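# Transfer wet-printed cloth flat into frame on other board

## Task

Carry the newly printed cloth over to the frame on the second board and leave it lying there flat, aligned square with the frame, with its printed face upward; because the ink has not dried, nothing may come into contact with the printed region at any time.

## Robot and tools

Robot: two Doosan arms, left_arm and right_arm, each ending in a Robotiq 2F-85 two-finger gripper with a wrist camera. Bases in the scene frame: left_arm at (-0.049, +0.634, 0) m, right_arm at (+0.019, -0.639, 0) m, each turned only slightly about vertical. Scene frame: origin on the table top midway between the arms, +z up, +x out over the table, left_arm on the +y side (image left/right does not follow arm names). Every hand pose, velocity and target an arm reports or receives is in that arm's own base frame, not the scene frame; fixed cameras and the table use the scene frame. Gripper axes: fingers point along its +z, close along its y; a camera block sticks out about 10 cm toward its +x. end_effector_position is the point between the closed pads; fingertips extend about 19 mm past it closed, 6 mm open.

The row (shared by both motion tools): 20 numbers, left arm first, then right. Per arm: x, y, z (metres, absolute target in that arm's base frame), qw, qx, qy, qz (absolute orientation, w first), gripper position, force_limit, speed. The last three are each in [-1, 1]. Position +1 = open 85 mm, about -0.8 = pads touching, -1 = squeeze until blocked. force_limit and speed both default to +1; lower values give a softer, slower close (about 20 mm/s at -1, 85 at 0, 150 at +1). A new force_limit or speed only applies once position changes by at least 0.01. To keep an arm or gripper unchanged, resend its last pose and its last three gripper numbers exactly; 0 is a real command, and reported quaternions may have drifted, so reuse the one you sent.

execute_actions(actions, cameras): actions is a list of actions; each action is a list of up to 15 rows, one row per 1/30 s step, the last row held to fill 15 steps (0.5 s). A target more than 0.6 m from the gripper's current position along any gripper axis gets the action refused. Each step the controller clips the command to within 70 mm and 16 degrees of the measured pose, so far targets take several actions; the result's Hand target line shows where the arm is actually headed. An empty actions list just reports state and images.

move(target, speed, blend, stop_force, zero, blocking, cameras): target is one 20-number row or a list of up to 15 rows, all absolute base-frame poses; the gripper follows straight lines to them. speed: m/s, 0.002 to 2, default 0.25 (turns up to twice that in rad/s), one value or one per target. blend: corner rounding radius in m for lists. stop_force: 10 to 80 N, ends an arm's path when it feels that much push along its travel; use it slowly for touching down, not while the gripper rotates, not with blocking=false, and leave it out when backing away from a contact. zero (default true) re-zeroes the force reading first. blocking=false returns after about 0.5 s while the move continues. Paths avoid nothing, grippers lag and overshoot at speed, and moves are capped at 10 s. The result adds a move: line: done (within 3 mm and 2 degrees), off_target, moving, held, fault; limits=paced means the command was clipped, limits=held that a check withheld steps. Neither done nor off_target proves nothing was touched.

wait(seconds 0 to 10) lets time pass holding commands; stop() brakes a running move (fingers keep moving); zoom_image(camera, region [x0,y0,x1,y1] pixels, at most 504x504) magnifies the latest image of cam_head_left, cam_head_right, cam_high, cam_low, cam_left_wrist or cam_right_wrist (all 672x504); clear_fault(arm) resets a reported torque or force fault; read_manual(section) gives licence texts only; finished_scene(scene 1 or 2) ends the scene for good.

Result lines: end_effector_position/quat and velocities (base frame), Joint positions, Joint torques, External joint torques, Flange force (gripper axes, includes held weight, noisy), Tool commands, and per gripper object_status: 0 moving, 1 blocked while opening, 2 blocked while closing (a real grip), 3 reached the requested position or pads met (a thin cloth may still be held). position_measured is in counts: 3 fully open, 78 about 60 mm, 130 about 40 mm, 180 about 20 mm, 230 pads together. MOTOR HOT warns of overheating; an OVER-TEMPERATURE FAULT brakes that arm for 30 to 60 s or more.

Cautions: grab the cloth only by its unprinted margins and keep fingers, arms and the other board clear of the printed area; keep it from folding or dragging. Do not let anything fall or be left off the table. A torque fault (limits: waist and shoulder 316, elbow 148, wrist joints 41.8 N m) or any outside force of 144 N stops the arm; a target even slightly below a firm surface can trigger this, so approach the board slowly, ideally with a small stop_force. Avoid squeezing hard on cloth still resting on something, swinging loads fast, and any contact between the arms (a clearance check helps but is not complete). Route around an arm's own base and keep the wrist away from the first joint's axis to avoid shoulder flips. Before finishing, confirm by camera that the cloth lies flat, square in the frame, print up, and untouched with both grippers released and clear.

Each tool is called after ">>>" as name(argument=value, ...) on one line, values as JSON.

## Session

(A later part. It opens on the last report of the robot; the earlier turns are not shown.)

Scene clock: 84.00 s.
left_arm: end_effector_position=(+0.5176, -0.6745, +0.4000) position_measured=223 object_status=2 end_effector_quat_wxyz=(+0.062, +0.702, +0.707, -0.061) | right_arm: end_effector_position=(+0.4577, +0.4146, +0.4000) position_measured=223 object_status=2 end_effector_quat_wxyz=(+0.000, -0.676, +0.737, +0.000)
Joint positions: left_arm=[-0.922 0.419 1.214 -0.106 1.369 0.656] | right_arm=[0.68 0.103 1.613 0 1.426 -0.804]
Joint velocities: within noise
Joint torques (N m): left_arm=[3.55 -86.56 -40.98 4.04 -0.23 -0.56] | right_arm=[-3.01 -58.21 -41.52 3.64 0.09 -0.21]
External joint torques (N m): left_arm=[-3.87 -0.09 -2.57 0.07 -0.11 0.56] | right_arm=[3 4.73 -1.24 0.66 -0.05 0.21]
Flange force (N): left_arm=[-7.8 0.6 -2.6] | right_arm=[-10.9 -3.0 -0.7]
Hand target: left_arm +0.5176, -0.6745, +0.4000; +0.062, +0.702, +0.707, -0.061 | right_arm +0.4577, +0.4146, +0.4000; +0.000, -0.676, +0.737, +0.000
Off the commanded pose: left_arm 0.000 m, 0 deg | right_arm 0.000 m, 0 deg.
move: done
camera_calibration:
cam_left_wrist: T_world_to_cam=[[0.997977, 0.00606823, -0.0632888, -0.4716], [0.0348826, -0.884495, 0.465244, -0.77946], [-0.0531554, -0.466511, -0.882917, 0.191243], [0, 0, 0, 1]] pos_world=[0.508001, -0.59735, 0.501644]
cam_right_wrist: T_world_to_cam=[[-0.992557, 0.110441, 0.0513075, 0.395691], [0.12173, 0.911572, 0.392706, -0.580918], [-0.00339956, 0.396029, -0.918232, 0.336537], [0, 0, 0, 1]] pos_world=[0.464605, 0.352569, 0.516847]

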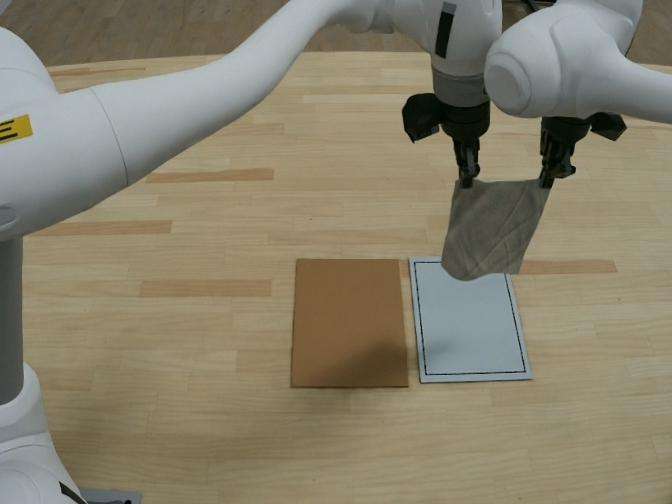

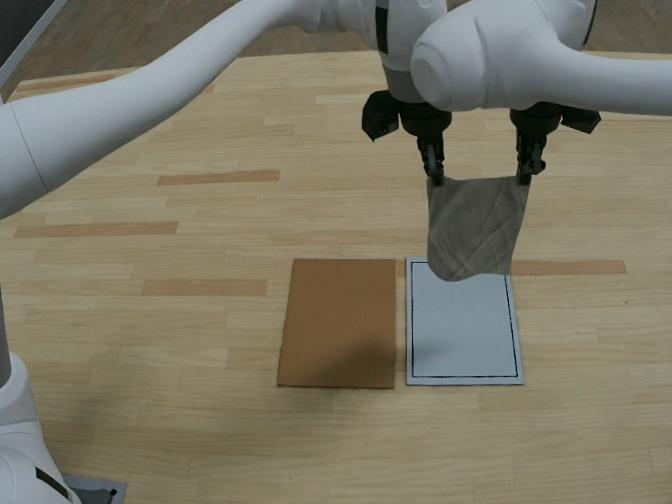

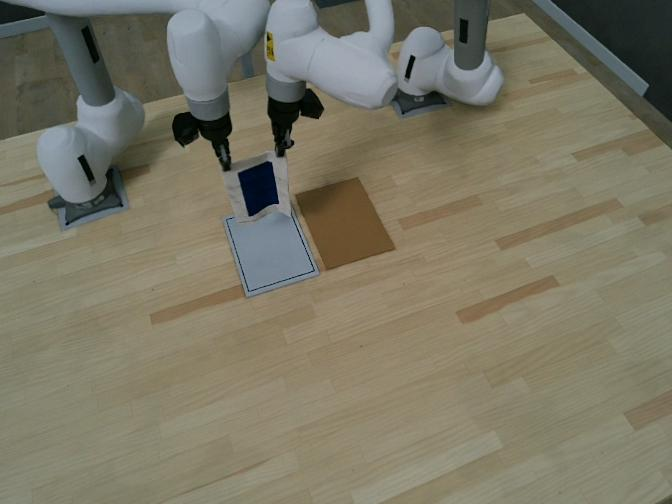

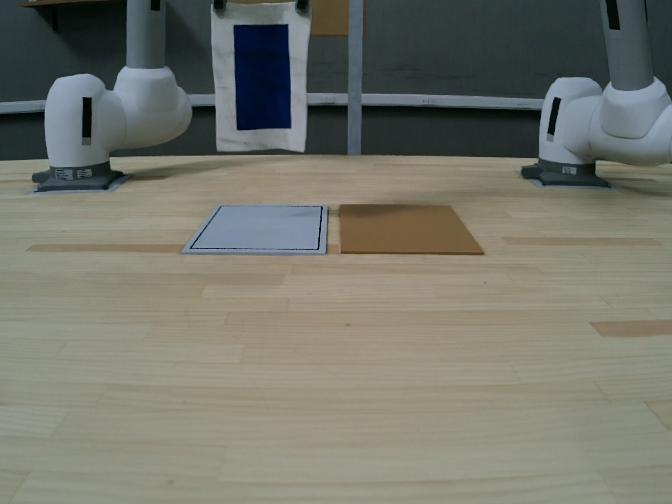

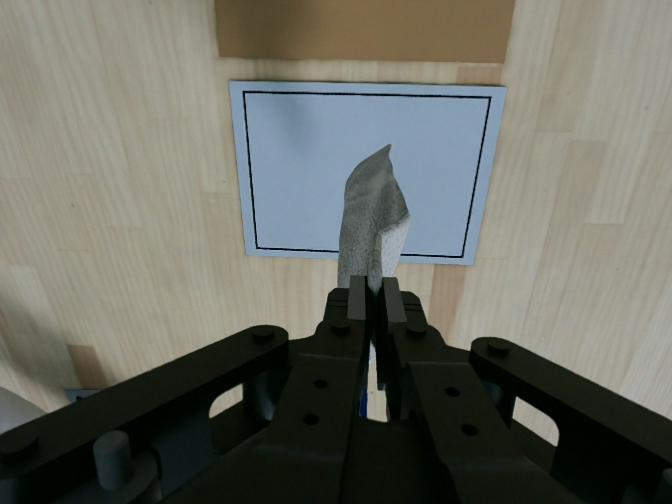

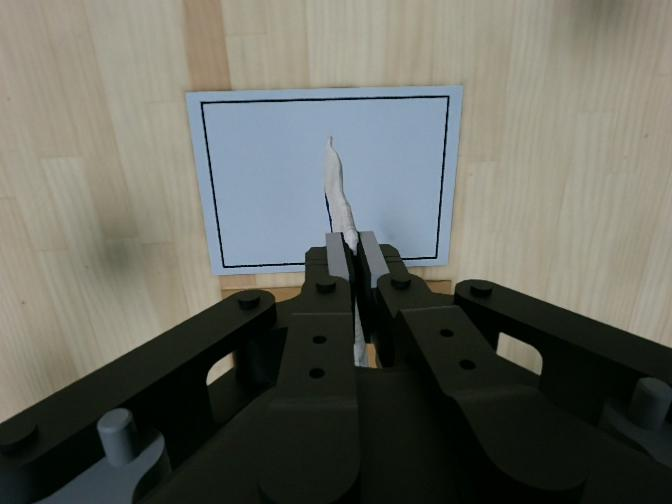

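>>> move(target=[0.6488, -0.6771, 0.32, 0.0619, 0.7019, 0.7069, -0.0614, -1, -0.6, -1, 0.586, 0.3999, 0.32, 0, 0.6757, -0.7372, 0, -1, -0.6, -1], speed=0.08)

>>> zoom_image(camera="cam_low", region=[150, 0, 400, 270])

Scene clock: 95.53 s.
left_arm: end_effector_position=(+0.6148, -0.6764, +0.3408) position_measured=223 object_status=2 end_effector_quat_wxyz=(+0.062, +0.702, +0.707, -0.061) | right_arm: end_effector_position=(+0.5456, +0.4045, +0.3452) position_measured=223 object_status=2 end_effector_quat_wxyz=(+0.000, -0.676, +0.737, +0.000)
Joint positions: left_arm=[-0.834 0.544 1.132 -0.119 1.337 0.75] | right_arm=[0.587 0.217 1.579 0 1.346 -0.897]
Joint velocities: within noise
Joint torques (N m): left_arm=[3.77 -97.58 -40.63 3.98 -0.24 -0.58] | right_arm=[-2.35 -69.88 -41.09 3.55 0.08 -0.16]
External joint torques (N m): left_arm=[-3.68 -0.46 -2.63 0.09 -0.07 0.58] | right_arm=[2.23 5 -1.11 0.68 -0.04 0.16]
Flange force (N): left_arm=[-7.5 1.8 -2.5] | right_arm=[-9.4 -5.3 0.3]
Hand target: left_arm +0.6149, -0.6764, +0.3407; +0.062, +0.702, +0.707, -0.061 | right_arm +0.5455, +0.4045, +0.3452; +0.000, -0.676, +0.737, +0.000
Off the commanded pose: left_arm 0.040 m, 0 deg | right_arm 0.048 m, 0 deg.
move: held (right_arm; a check stopped the path), off_target (left_arm; braked when a check withheld steps of right_arm); limits=held
pose unreachable (right arm): on one or more control steps of this call, first in action 0 (counted from 0), this arm could not follow its commanded pose, so it was not sent that pose on those steps. It may still have moved: this result reports where it is.
cause: moving toward the commanded pose would bring a part of the arm too close to another arm (a part of this arm just beyond joint 4 (forearm roll) and a part of the left arm just beyond its joint 5 (wrist pitch)).
camera_calibration:
cam_left_wrist: T_world_to_cam=[[0.99798, 0.00597895, -0.0632436, -0.572414], [0.0347874, -0.884454, 0.465329, -0.757033], [-0.0531539, -0.466589, -0.882876, 0.143142], [0, 0, 0, 1]] pos_world=[0.605201, -0.59935, 0.442444]
cam_right_wrist: T_world_to_cam=[[-0.992557, 0.11045, 0.0512996, 0.486765], [0.121735, 0.911608, 0.392622, -0.560854], [-0.00339995, 0.395945, -0.918268, 0.290563], [0, 0, 0, 1]] pos_world=[0.552405, 0.342469, 0.462047]

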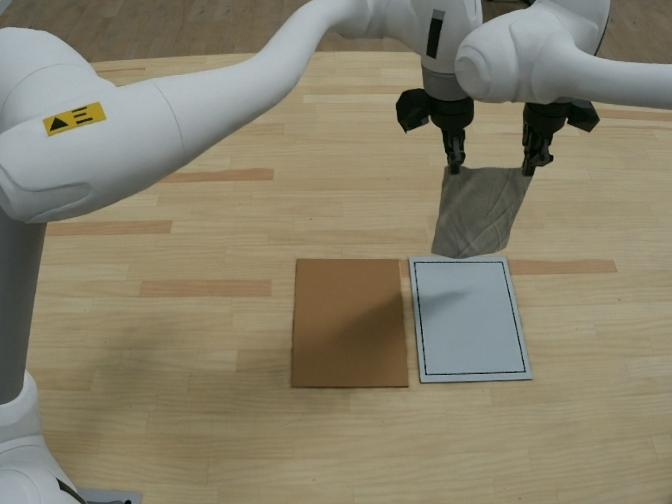

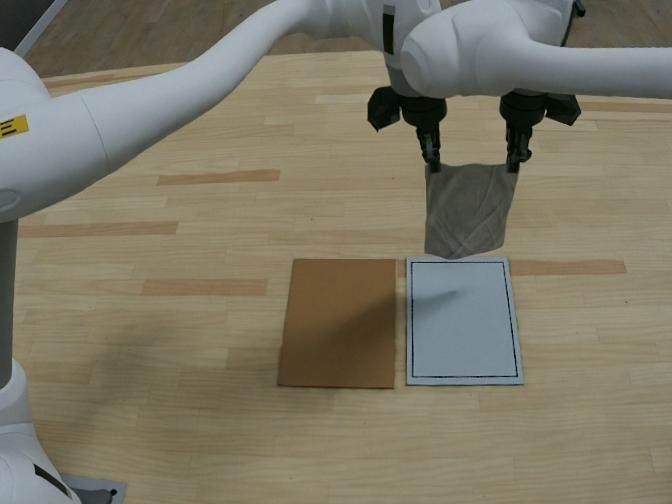

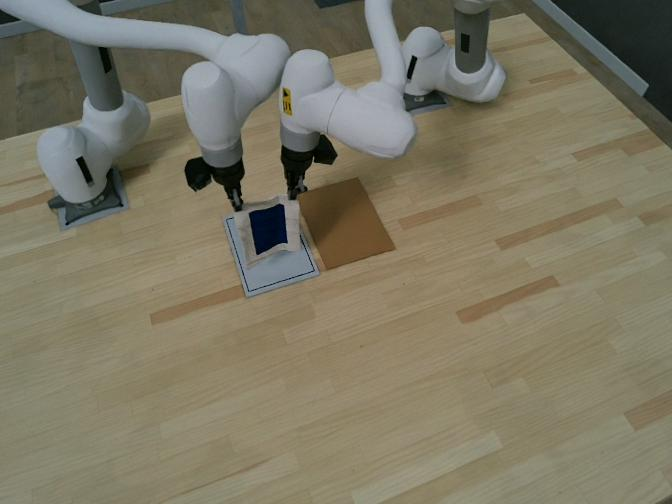

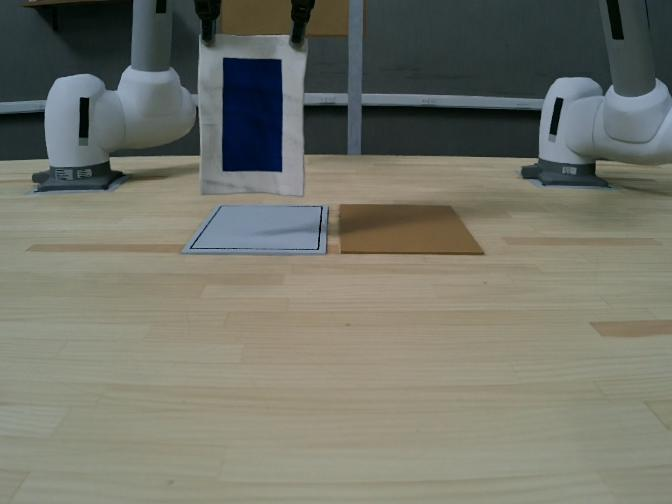

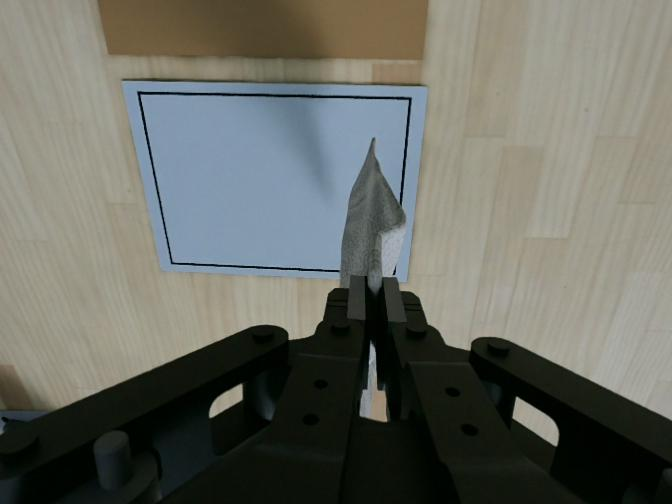

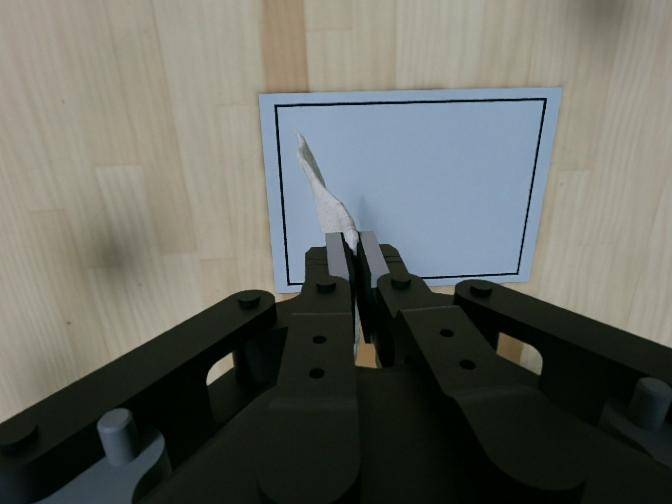

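Scaled by 1.867 from the camera's 672x504 image, which has a finer 960x720 frame.

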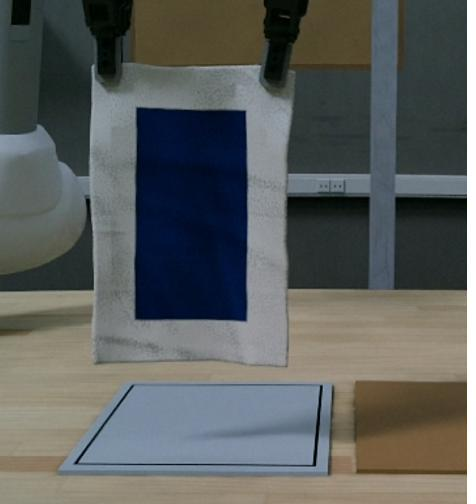

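>>> move(target=[0.6149, -0.6764, 0.3407, 0.0619, 0.7019, 0.7069, -0.0614, -1, -0.6, -1, 0.5525, 0.404, 0.3407, -0.0643, 0.6731, -0.7344, -0.0589, -1, -0.6, -1], speed=0.08, cameras=["cam_head_left","cam_low"])

>>> move(target=[0.6488, -0.6771, 0.31, 0.0619, 0.7019, 0.7069, -0.0614, -1, -0.6, -1, 0.586, 0.3999, 0.31, -0.0643, 0.6731, -0.7344, -0.0589, -1, -0.6, -1], speed=0.06)

>>> zoom_image(camera="cam_low", region=[150, 0, 400, 270])

Scene clock: 99.70 s.
left_arm: end_effector_position=(+0.6149, -0.6764, +0.3407) position_measured=223 object_status=2 end_effector_quat_wxyz=(+0.062, +0.702, +0.707, -0.061) | right_arm: end_effector_position=(+0.5525, +0.4040, +0.3407) position_measured=223 object_status=2 end_effector_quat_wxyz=(+0.064, -0.673, +0.734, +0.059)
Joint positions: left_arm=[-0.834 0.544 1.132 -0.119 1.337 0.75] | right_arm=[0.521 0.178 1.642 0.152 1.225 -1.008]
Joint velocities: within noise
Joint torques (N m): left_arm=[3.48 -97.73 -40.69 3.95 -0.26 -0.57] | right_arm=[-2.6 -65.52 -41.08 3.78 -0.2 -0.2]
External joint torques (N m): left_arm=[-3.31 -1.56 -2.97 0.15 -0.05 0.57] | right_arm=[2.79 4.31 -1.31 0.77 -0.03 0.2]
Flange force (N): left_arm=[-6.7 1.4 -3.5] | right_arm=[-9.2 -4.7 1.6]
Hand target: left_arm +0.6149, -0.6764, +0.3407; +0.062, +0.702, +0.707, -0.061 | right_arm +0.5525, +0.4040, +0.3407; +0.064, -0.673, +0.734, +0.059
Off the commanded pose: left_arm 0.000 m, 0 deg | right_arm 0.000 m, 0 deg.
move: done
Images, in order (width x height): cam_head_left 672x504, cam_low 672x504.

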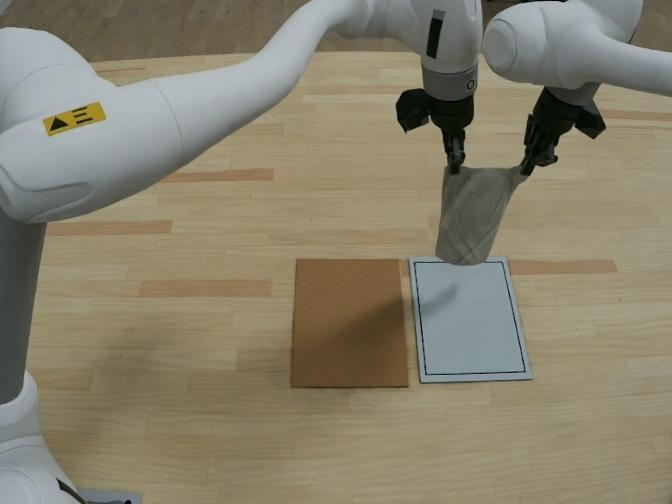

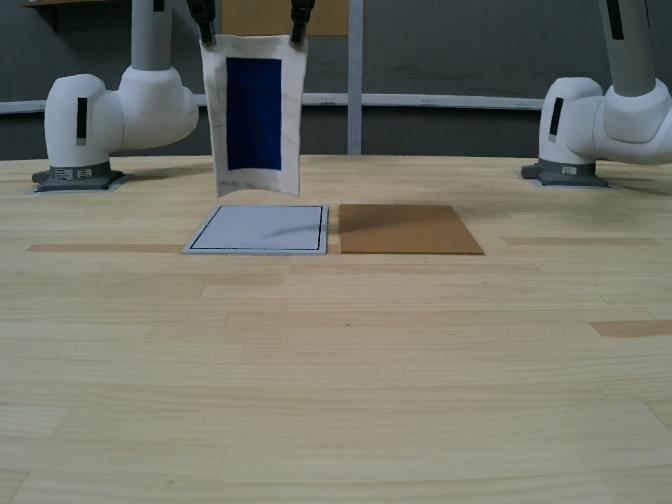

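Scene clock: 100.73 s.
left_arm: end_effector_position=(+0.6488, -0.6771, +0.3101) position_measured=223 object_status=2 end_effector_quat_wxyz=(+0.062, +0.702, +0.707, -0.061) | right_arm: end_effector_position=(+0.5860, +0.3999, +0.3100) position_measured=223 object_status=2 end_effector_quat_wxyz=(+0.064, -0.673, +0.734, +0.059)
Joint positions: left_arm=[-0.807 0.594 1.106 -0.124 1.315 0.781] | right_arm=[0.491 0.232 1.632 0.158 1.185 -1.046]
Joint velocities: within noise
Joint torques (N m): left_arm=[3.51 -102.1 -40.38 3.94 -0.22 -0.59] | right_arm=[-2.68 -71.28 -40.7 3.79 -0.17 -0.2]
External joint torques (N m): left_arm=[-3.41 -0.61 -2.83 0.12 -0.09 0.59] | right_arm=[2.69 4.72 -1.29 0.72 -0.05 0.2]
Flange force (N): left_arm=[-7.6 2.7 -2.6] | right_arm=[-9.0 -5.7 2.3]
Hand target: left_arm +0.6488, -0.6771, +0.3100; +0.062, +0.702, +0.707, -0.061 | right_arm +0.5860, +0.3999, +0.3100; +0.064, -0.673, +0.734, +0.059
Off the commanded pose: left_arm 0.000 m, 0 deg | right_arm 0.000 m, 0 deg.
move: done
camera_calibration:
cam_left_wrist: T_world_to_cam=[[0.99798, 0.00597895, -0.0632436, -0.608282], [0.0347874, -0.884454, 0.465329, -0.744549], [-0.0531539, -0.466589, -0.882876, 0.117519], [0, 0, 0, 1]] pos_world=[0.639201, -0.60005, 0.411744]
cam_right_wrist: T_world_to_cam=[[-0.993366, 0.101187, 0.0546285, 0.532312], [0.114559, 0.829663, 0.546384, -0.558586], [0.00996359, 0.549018, -0.835751, 0.165607], [0, 0, 0, 1]] pos_world=[0.591121, 0.318654, 0.414529]

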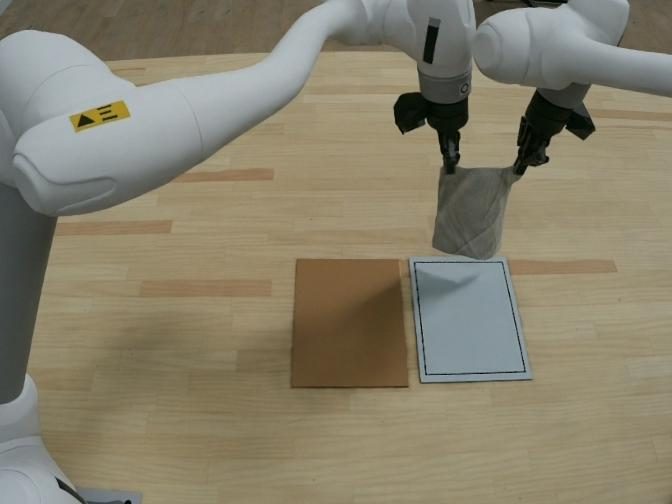

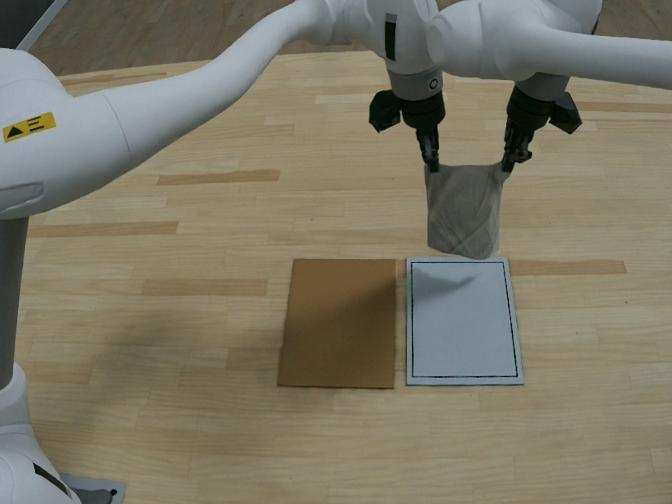

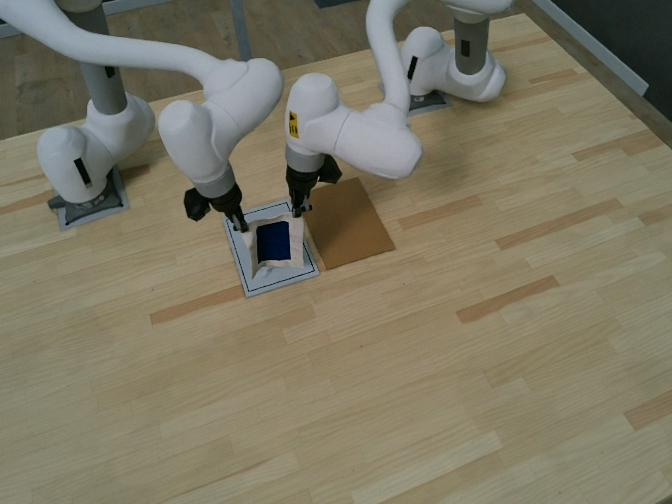

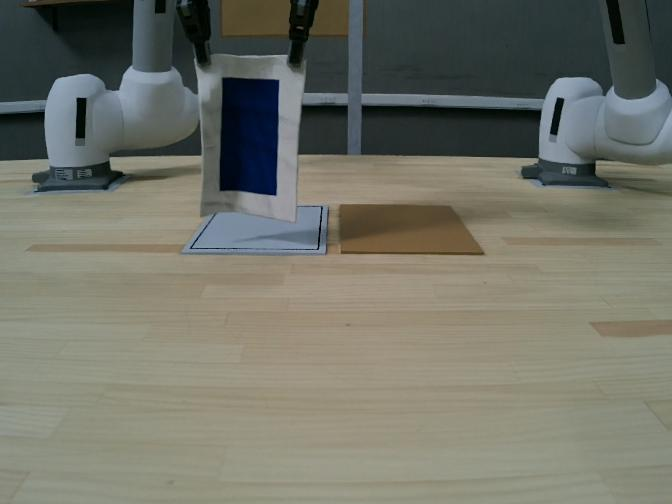

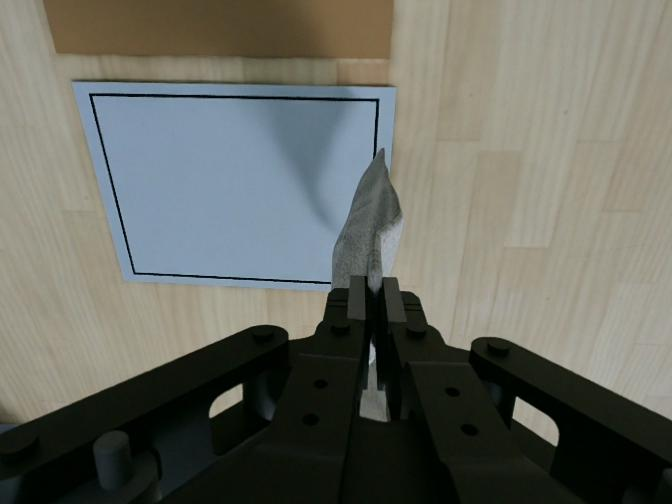

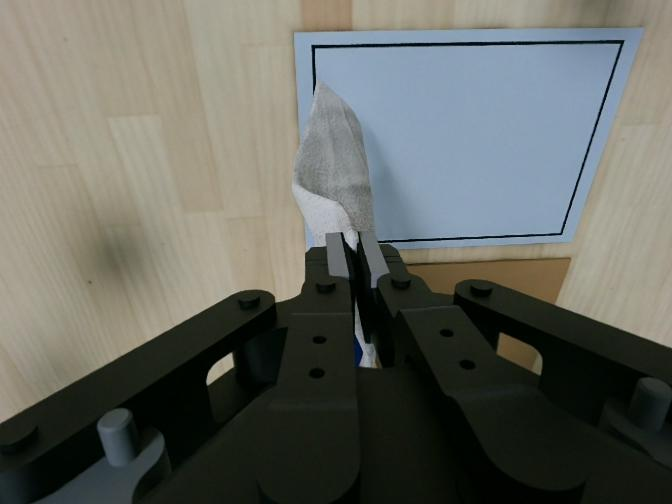

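Scaled by 1.867 from the camera's 672x504 image, which has a finer 960x720 frame.

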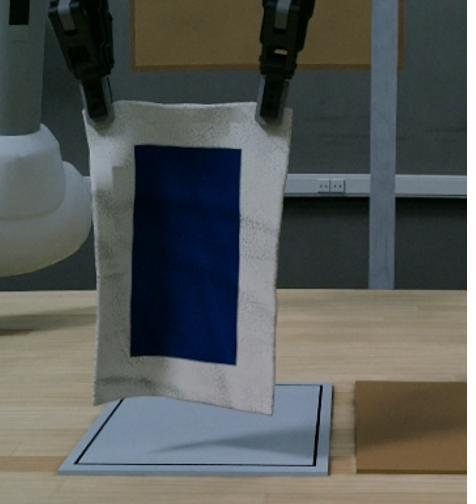

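>>> move(target=[0.6488, -0.6771, 0.31, 0.031, 0.7039, 0.7089, -0.0307, -1, -0.6, -1, 0.586, 0.3999, 0.31, -0.0322, 0.6751, -0.7365, -0.0295, -1, -0.6, -1], speed=0.05)

>>> zoom_image(camera="cam_low", region=[150, 0, 400, 270])

>>> zoom_image(camera="cam_high", region=[180, 150, 380, 310])

Scene clock: 105.13 s.
left_arm: end_effector_position=(+0.6487, -0.6771, +0.3099) position_measured=223 object_status=2 end_effector_quat_wxyz=(+0.040, +0.704, +0.708, -0.039) | right_arm: end_effector_position=(+0.5860, +0.3999, +0.3099) position_measured=223 object_status=2 end_effector_quat_wxyz=(+0.041, -0.675, +0.736, +0.038)
Joint positions: left_arm=[-0.82 0.616 1.065 -0.077 1.378 0.755] | right_arm=[0.513 0.248 1.608 0.098 1.224 -1.002]
Joint velocities: within noise
Joint torques (N m): left_arm=[1.76 -103.99 -40.41 4.05 -0.31 -0.53] | right_arm=[-2.65 -72.2 -40.48 3.56 -0.08 -0.32]
External joint torques (N m): left_arm=[-1.77 -1.19 -2.98 0.17 0.13 0.53] | right_arm=[2.54 4.63 -1.38 0.84 -0.07 0.32]
Flange force (N): left_arm=[-6.3 3.9 -4.1] | right_arm=[-9.2 -5.6 1.5]
Hand target: left_arm +0.6488, -0.6771, +0.3100; +0.040, +0.703, +0.709, -0.039 | right_arm +0.5860, +0.3999, +0.3100; +0.041, -0.675, +0.736, +0.038
Off the commanded pose: left_arm 0.000 m, 1 deg | right_arm 0.000 m, 1 deg.
move: held (left_arm, right_arm; a check stopped the path); limits=held
pose unreachable (left arm): on one or more control steps of this call, first in action 0 (counted from 0), this arm could not follow its commanded pose, so it was not sent that pose on those steps. It may still have moved: this result reports where it is.
cause: moving toward the commanded pose would bring a part of the arm too close to another arm (a part of this arm just beyond joint 5 (wrist pitch) and a part of the right arm just beyond its joint 4 (forearm roll), along the way the arms are being sent, or toward where that arm still pushes).
pose unreachable (right arm): on one or more control steps of this call, first in action 0 (counted from 0), this arm could not follow its commanded pose, so it was not sent that pose on those steps. It may still have moved: this result reports where it is.
cause: moving toward the commanded pose would bring a part of the arm too close to another arm (a part of this arm just beyond joint 4 (forearm roll) and a part of the left arm just beyond its joint 5 (wrist pitch), along the way the arms are being sent, or toward where that arm still pushes).
camera_calibration:
cam_left_wrist: T_world_to_cam=[[0.997946, 0.00992161, -0.0632844, -0.605527], [0.0349903, -0.911955, 0.408795, -0.74577], [-0.0536566, -0.41017, -0.910429, 0.164419], [0, 0, 0, 1]] pos_world=[0.6392, -0.606661, 0.416239]
cam_right_wrist: T_world_to_cam=[[-0.993061, 0.104588, 0.0537734, 0.531145], [0.117488, 0.862176, 0.492797, -0.556565], [0.00517873, 0.495695, -0.868481, 0.199765], [0, 0, 0, 1]] pos_world=[0.591815, 0.325283, 0.419204]

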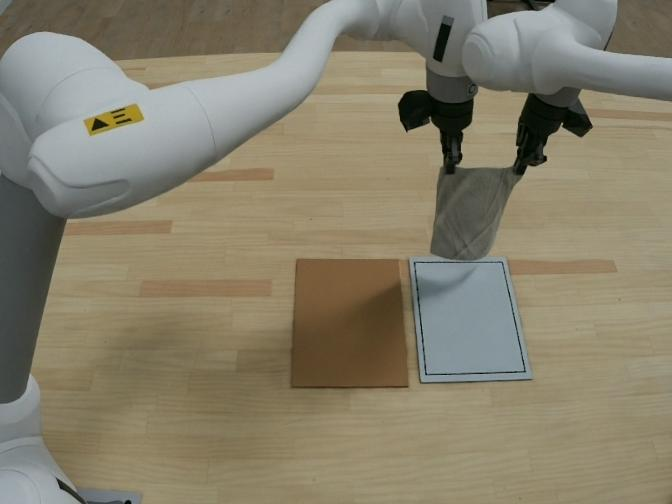

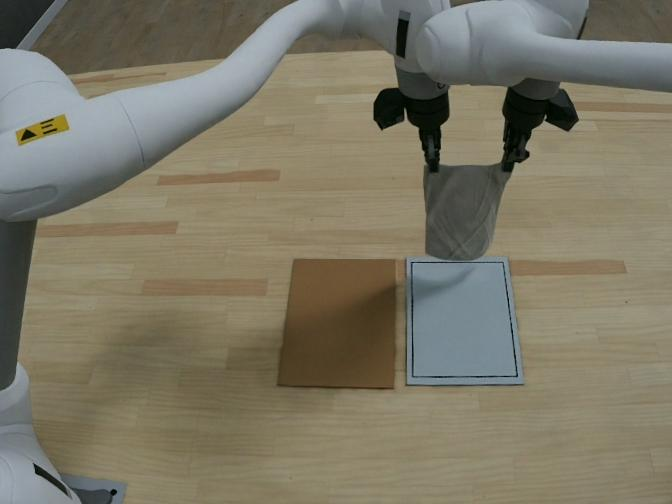

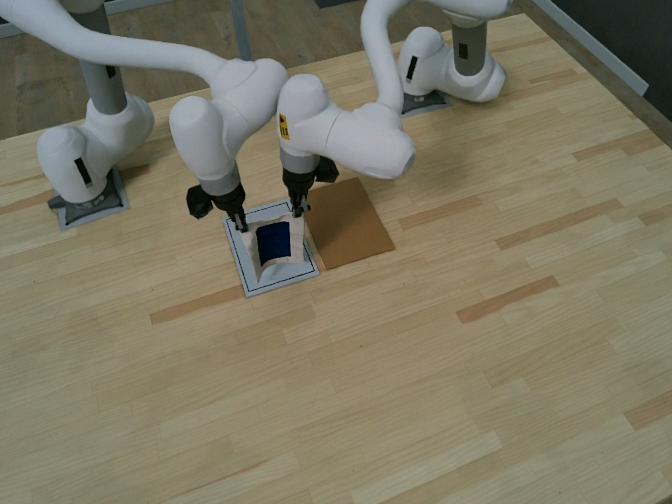

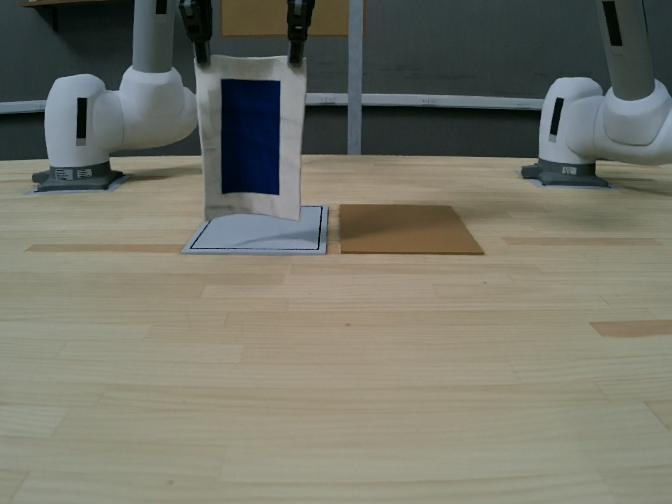

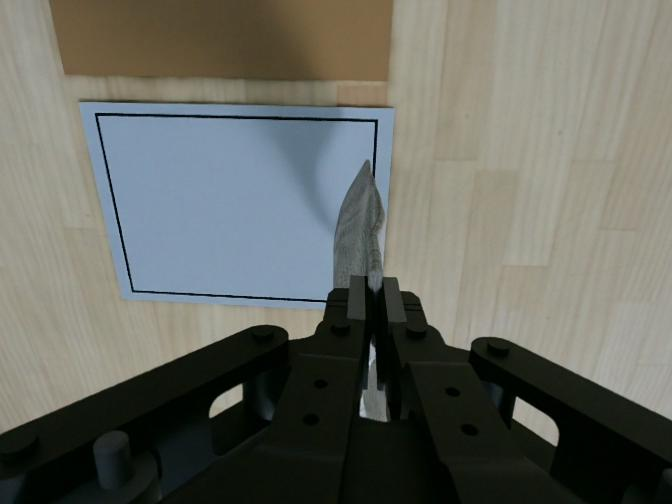

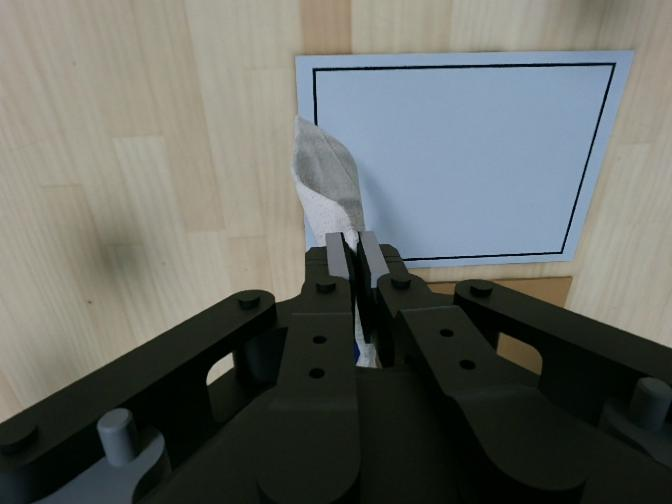

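Scaled by 1.867 from the camera's 672x504 image, which has a finer 960x720 frame.

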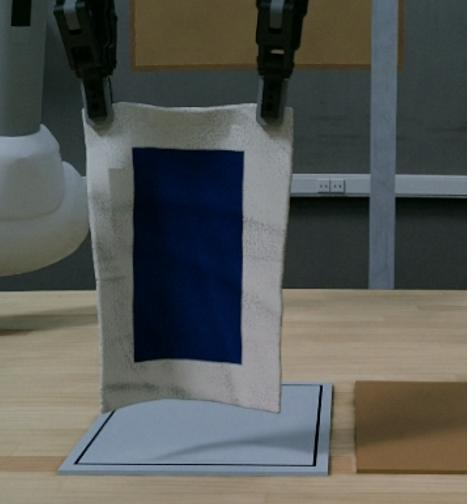

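Scaled by 2.520 from the camera's 672x504 image, which has a finer 960x720 frame.

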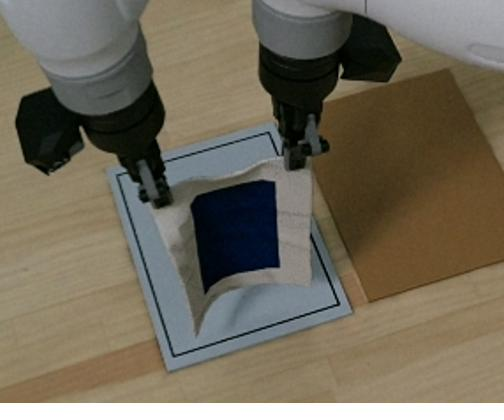

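>>> move(target=[0.6488, -0.6771, 0.284, 0.040, 0.7034, 0.7086, -0.039, -1, -0.6, -1, 0.586, 0.3999, 0.284, -0.041, 0.675, -0.736, -0.038, -1, -0.6, -1], speed=0.05)

>>> zoom_image(camera="cam_low", region=[150, 20, 400, 270])

>>> zoom_image(camera="cam_high", region=[180, 150, 380, 310])

Scene clock: 108.47 s.
left_arm: end_effector_position=(+0.6488, -0.6771, +0.2840) position_measured=223 object_status=2 end_effector_quat_wxyz=(+0.040, +0.703, +0.709, -0.039) | right_arm: end_effector_position=(+0.5860, +0.3999, +0.2840) position_measured=223 object_status=2 end_effector_quat_wxyz=(-0.041, +0.675, -0.736, -0.038)
Joint positions: left_arm=[-0.821 0.622 1.102 -0.077 1.334 0.758] | right_arm=[0.512 0.261 1.64 0.1 1.18 -1.007]
Joint velocities: within noise
Joint torques (N m): left_arm=[3.8 -104.17 -40.27 4.07 -0.1 -0.6] | right_arm=[-2.63 -73.26 -39.85 3.63 -0.09 -0.19]
External joint torques (N m): left_arm=[-3.62 -0.97 -2.74 0.13 -0.08 0.6] | right_arm=[2.6 4.3 -1.55 0.72 -0.05 0.19]
Flange force (N): left_arm=[-7.1 2.0 -3.0] | right_arm=[-9.0 -5.4 1.5]
Hand target: left_arm +0.6488, -0.6771, +0.2840; +0.040, +0.703, +0.709, -0.039 | right_arm +0.5860, +0.3999, +0.2840; -0.041, +0.675, -0.736, -0.038
Off the commanded pose: left_arm 0.000 m, 0 deg | right_arm 0.000 m, 0 deg.
move: done
camera_calibration:
cam_left_wrist: T_world_to_cam=[[0.998, 0.0103259, -0.0623668, -0.607223], [0.0349817, -0.911958, 0.408791, -0.735041], [-0.0526548, -0.410155, -0.910495, 0.140175], [0, 0, 0, 1]] pos_world=[0.639102, -0.606562, 0.390236]
cam_right_wrist: T_world_to_cam=[[-0.9931, 0.103976, 0.0542377, 0.532677], [0.117187, 0.862205, 0.492818, -0.543653], [0.00447726, 0.495774, -0.86844, 0.177643], [0, 0, 0, 1]] pos_world=[0.591915, 0.325284, 0.393303]

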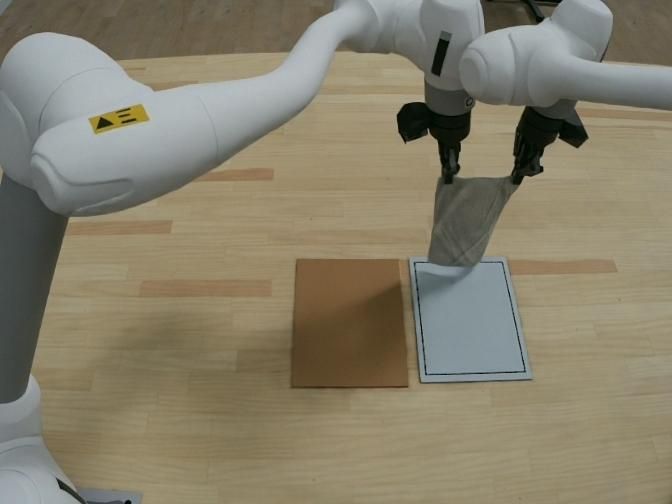

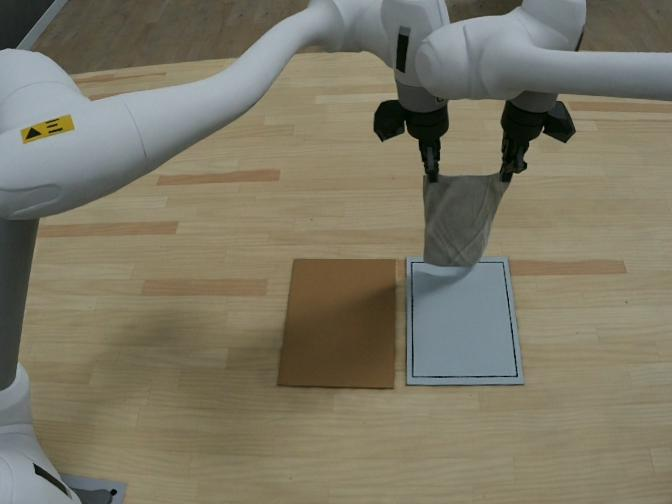

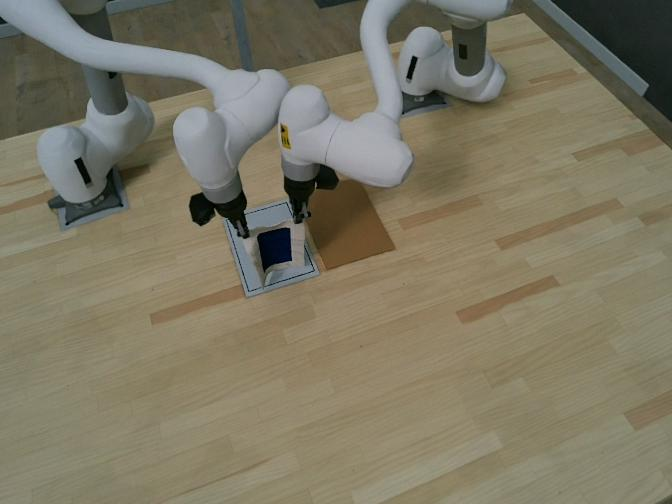

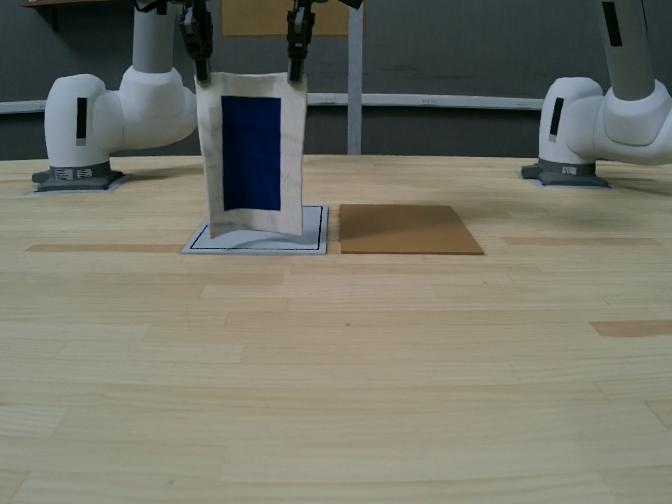

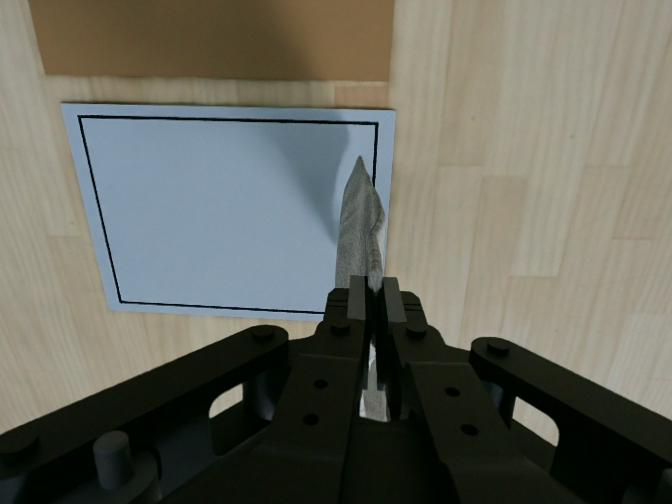

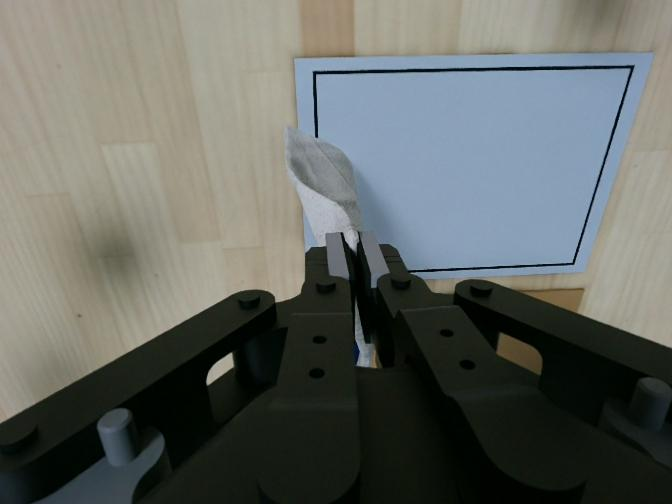

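Scaled by 2.016 from the camera's 672x504 image, which has a finer 960x720 frame.

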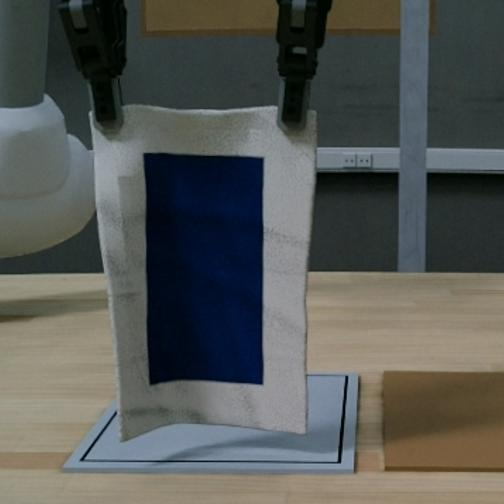

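Scaled by 2.520 from the camera's 672x504 image, which has a finer 960x720 frame.

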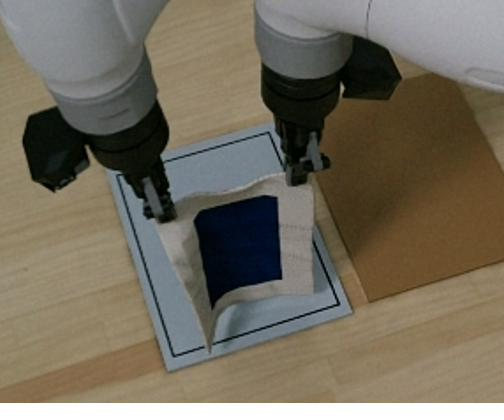

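>>> move(target=[0.6488, -0.6748, 0.284, 0.040, 0.7034, 0.7086, -0.039, -1, -0.6, -1, 0.586, 0.3976, 0.284, -0.041, 0.675, -0.736, -0.038, -1, -0.6, -1], speed=0.05, cameras=["cam_low","cam_high","cam_left_wrist"])

>>> zoom_image(camera="cam_low", region=[150, 20, 400, 270])

>>> zoom_image(camera="cam_high", region=[180, 150, 380, 310])

Scene clock: 111.10 s.
left_arm: end_effector_position=(+0.6488, -0.6748, +0.2840) position_measured=223 object_status=2 end_effector_quat_wxyz=(+0.040, +0.703, +0.709, -0.039) | right_arm: end_effector_position=(+0.5860, +0.3976, +0.2840) position_measured=223 object_status=2 end_effector_quat_wxyz=(-0.041, +0.675, -0.736, -0.038)
Joint positions: left_arm=[-0.819 0.619 1.107 -0.077 1.333 0.76] | right_arm=[0.51 0.259 1.642 0.1 1.18 -1.01]
Joint velocities: within noise
Joint torques (N m): left_arm=[3.72 -104.12 -40.08 4.39 -0.04 -0.57] | right_arm=[-2.64 -73.03 -40.02 3.44 -0.03 -0.19]
External joint torques (N m): left_arm=[-3.83 -0.25 -2.77 -0.22 -0.15 0.57] | right_arm=[2.52 4.44 -1.23 0.88 -0.1 0.19]
Flange force (N): left_arm=[-8.1 2.7 -2.6] | right_arm=[-8.6 -5.2 2.0]
Hand target: left_arm +0.6488, -0.6748, +0.2840; +0.040, +0.703, +0.709, -0.039 | right_arm +0.5860, +0.3976, +0.2840; -0.041, +0.675, -0.736, -0.038
Off the commanded pose: left_arm 0.000 m, 0 deg | right_arm 0.000 m, 0 deg.
move: done
camera_calibration:
cam_left_wrist: T_world_to_cam=[[0.998003, 0.0102346, -0.0623268, -0.60732], [0.0348821, -0.911959, 0.408796, -0.732882], [-0.0526556, -0.410154, -0.910495, 0.141119], [0, 0, 0, 1]] pos_world=[0.639102, -0.604262, 0.390236]
Images, in order (width x height): cam_high 672x504, cam_low 672x504, cam_left_wrist 672x504.

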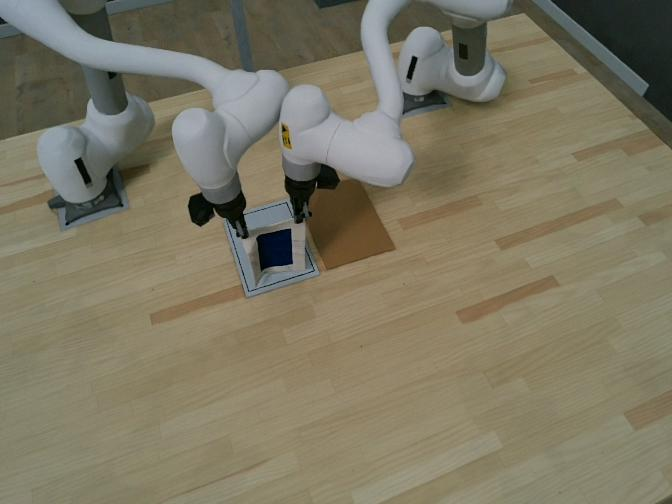

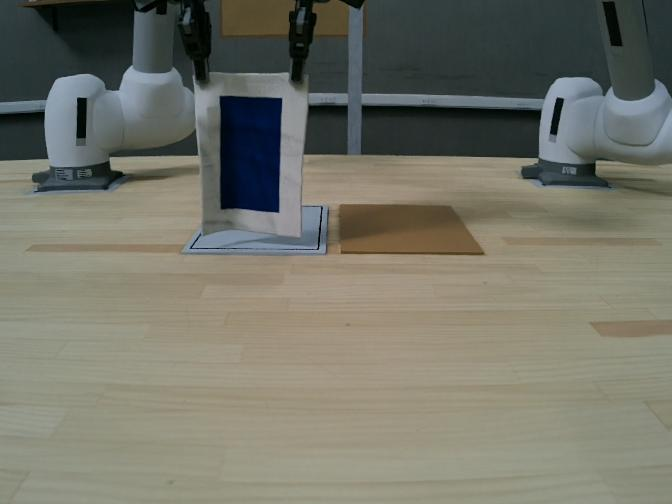

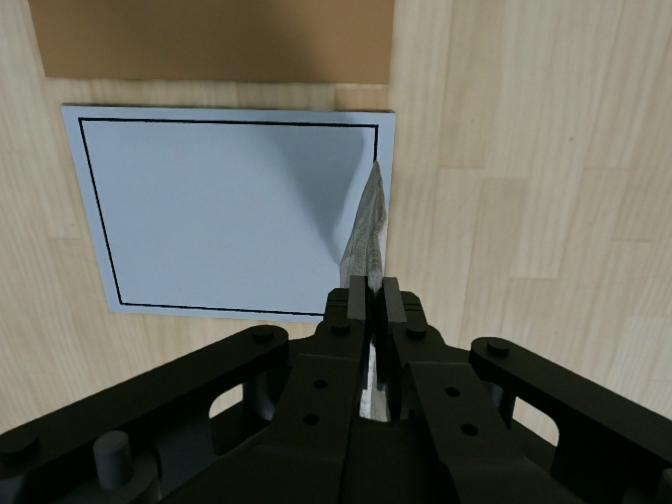

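Scaled by 2.016 from the camera's 672x504 image, which has a finer 960x720 frame.

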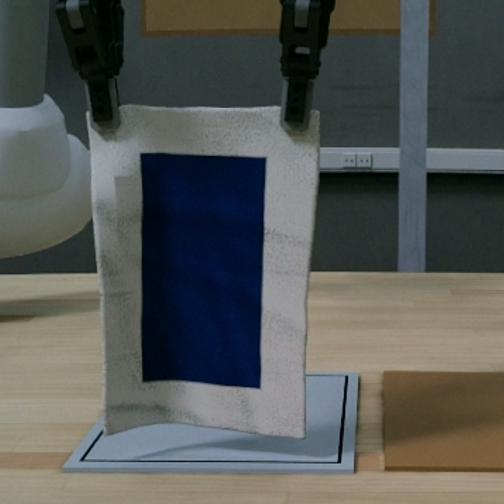

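Scaled by 2.520 from the camera's 672x504 image, which has a finer 960x720 frame.

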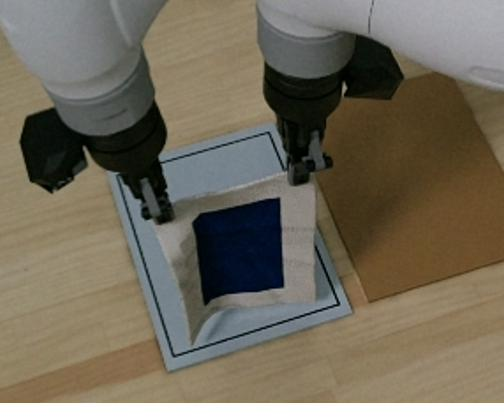

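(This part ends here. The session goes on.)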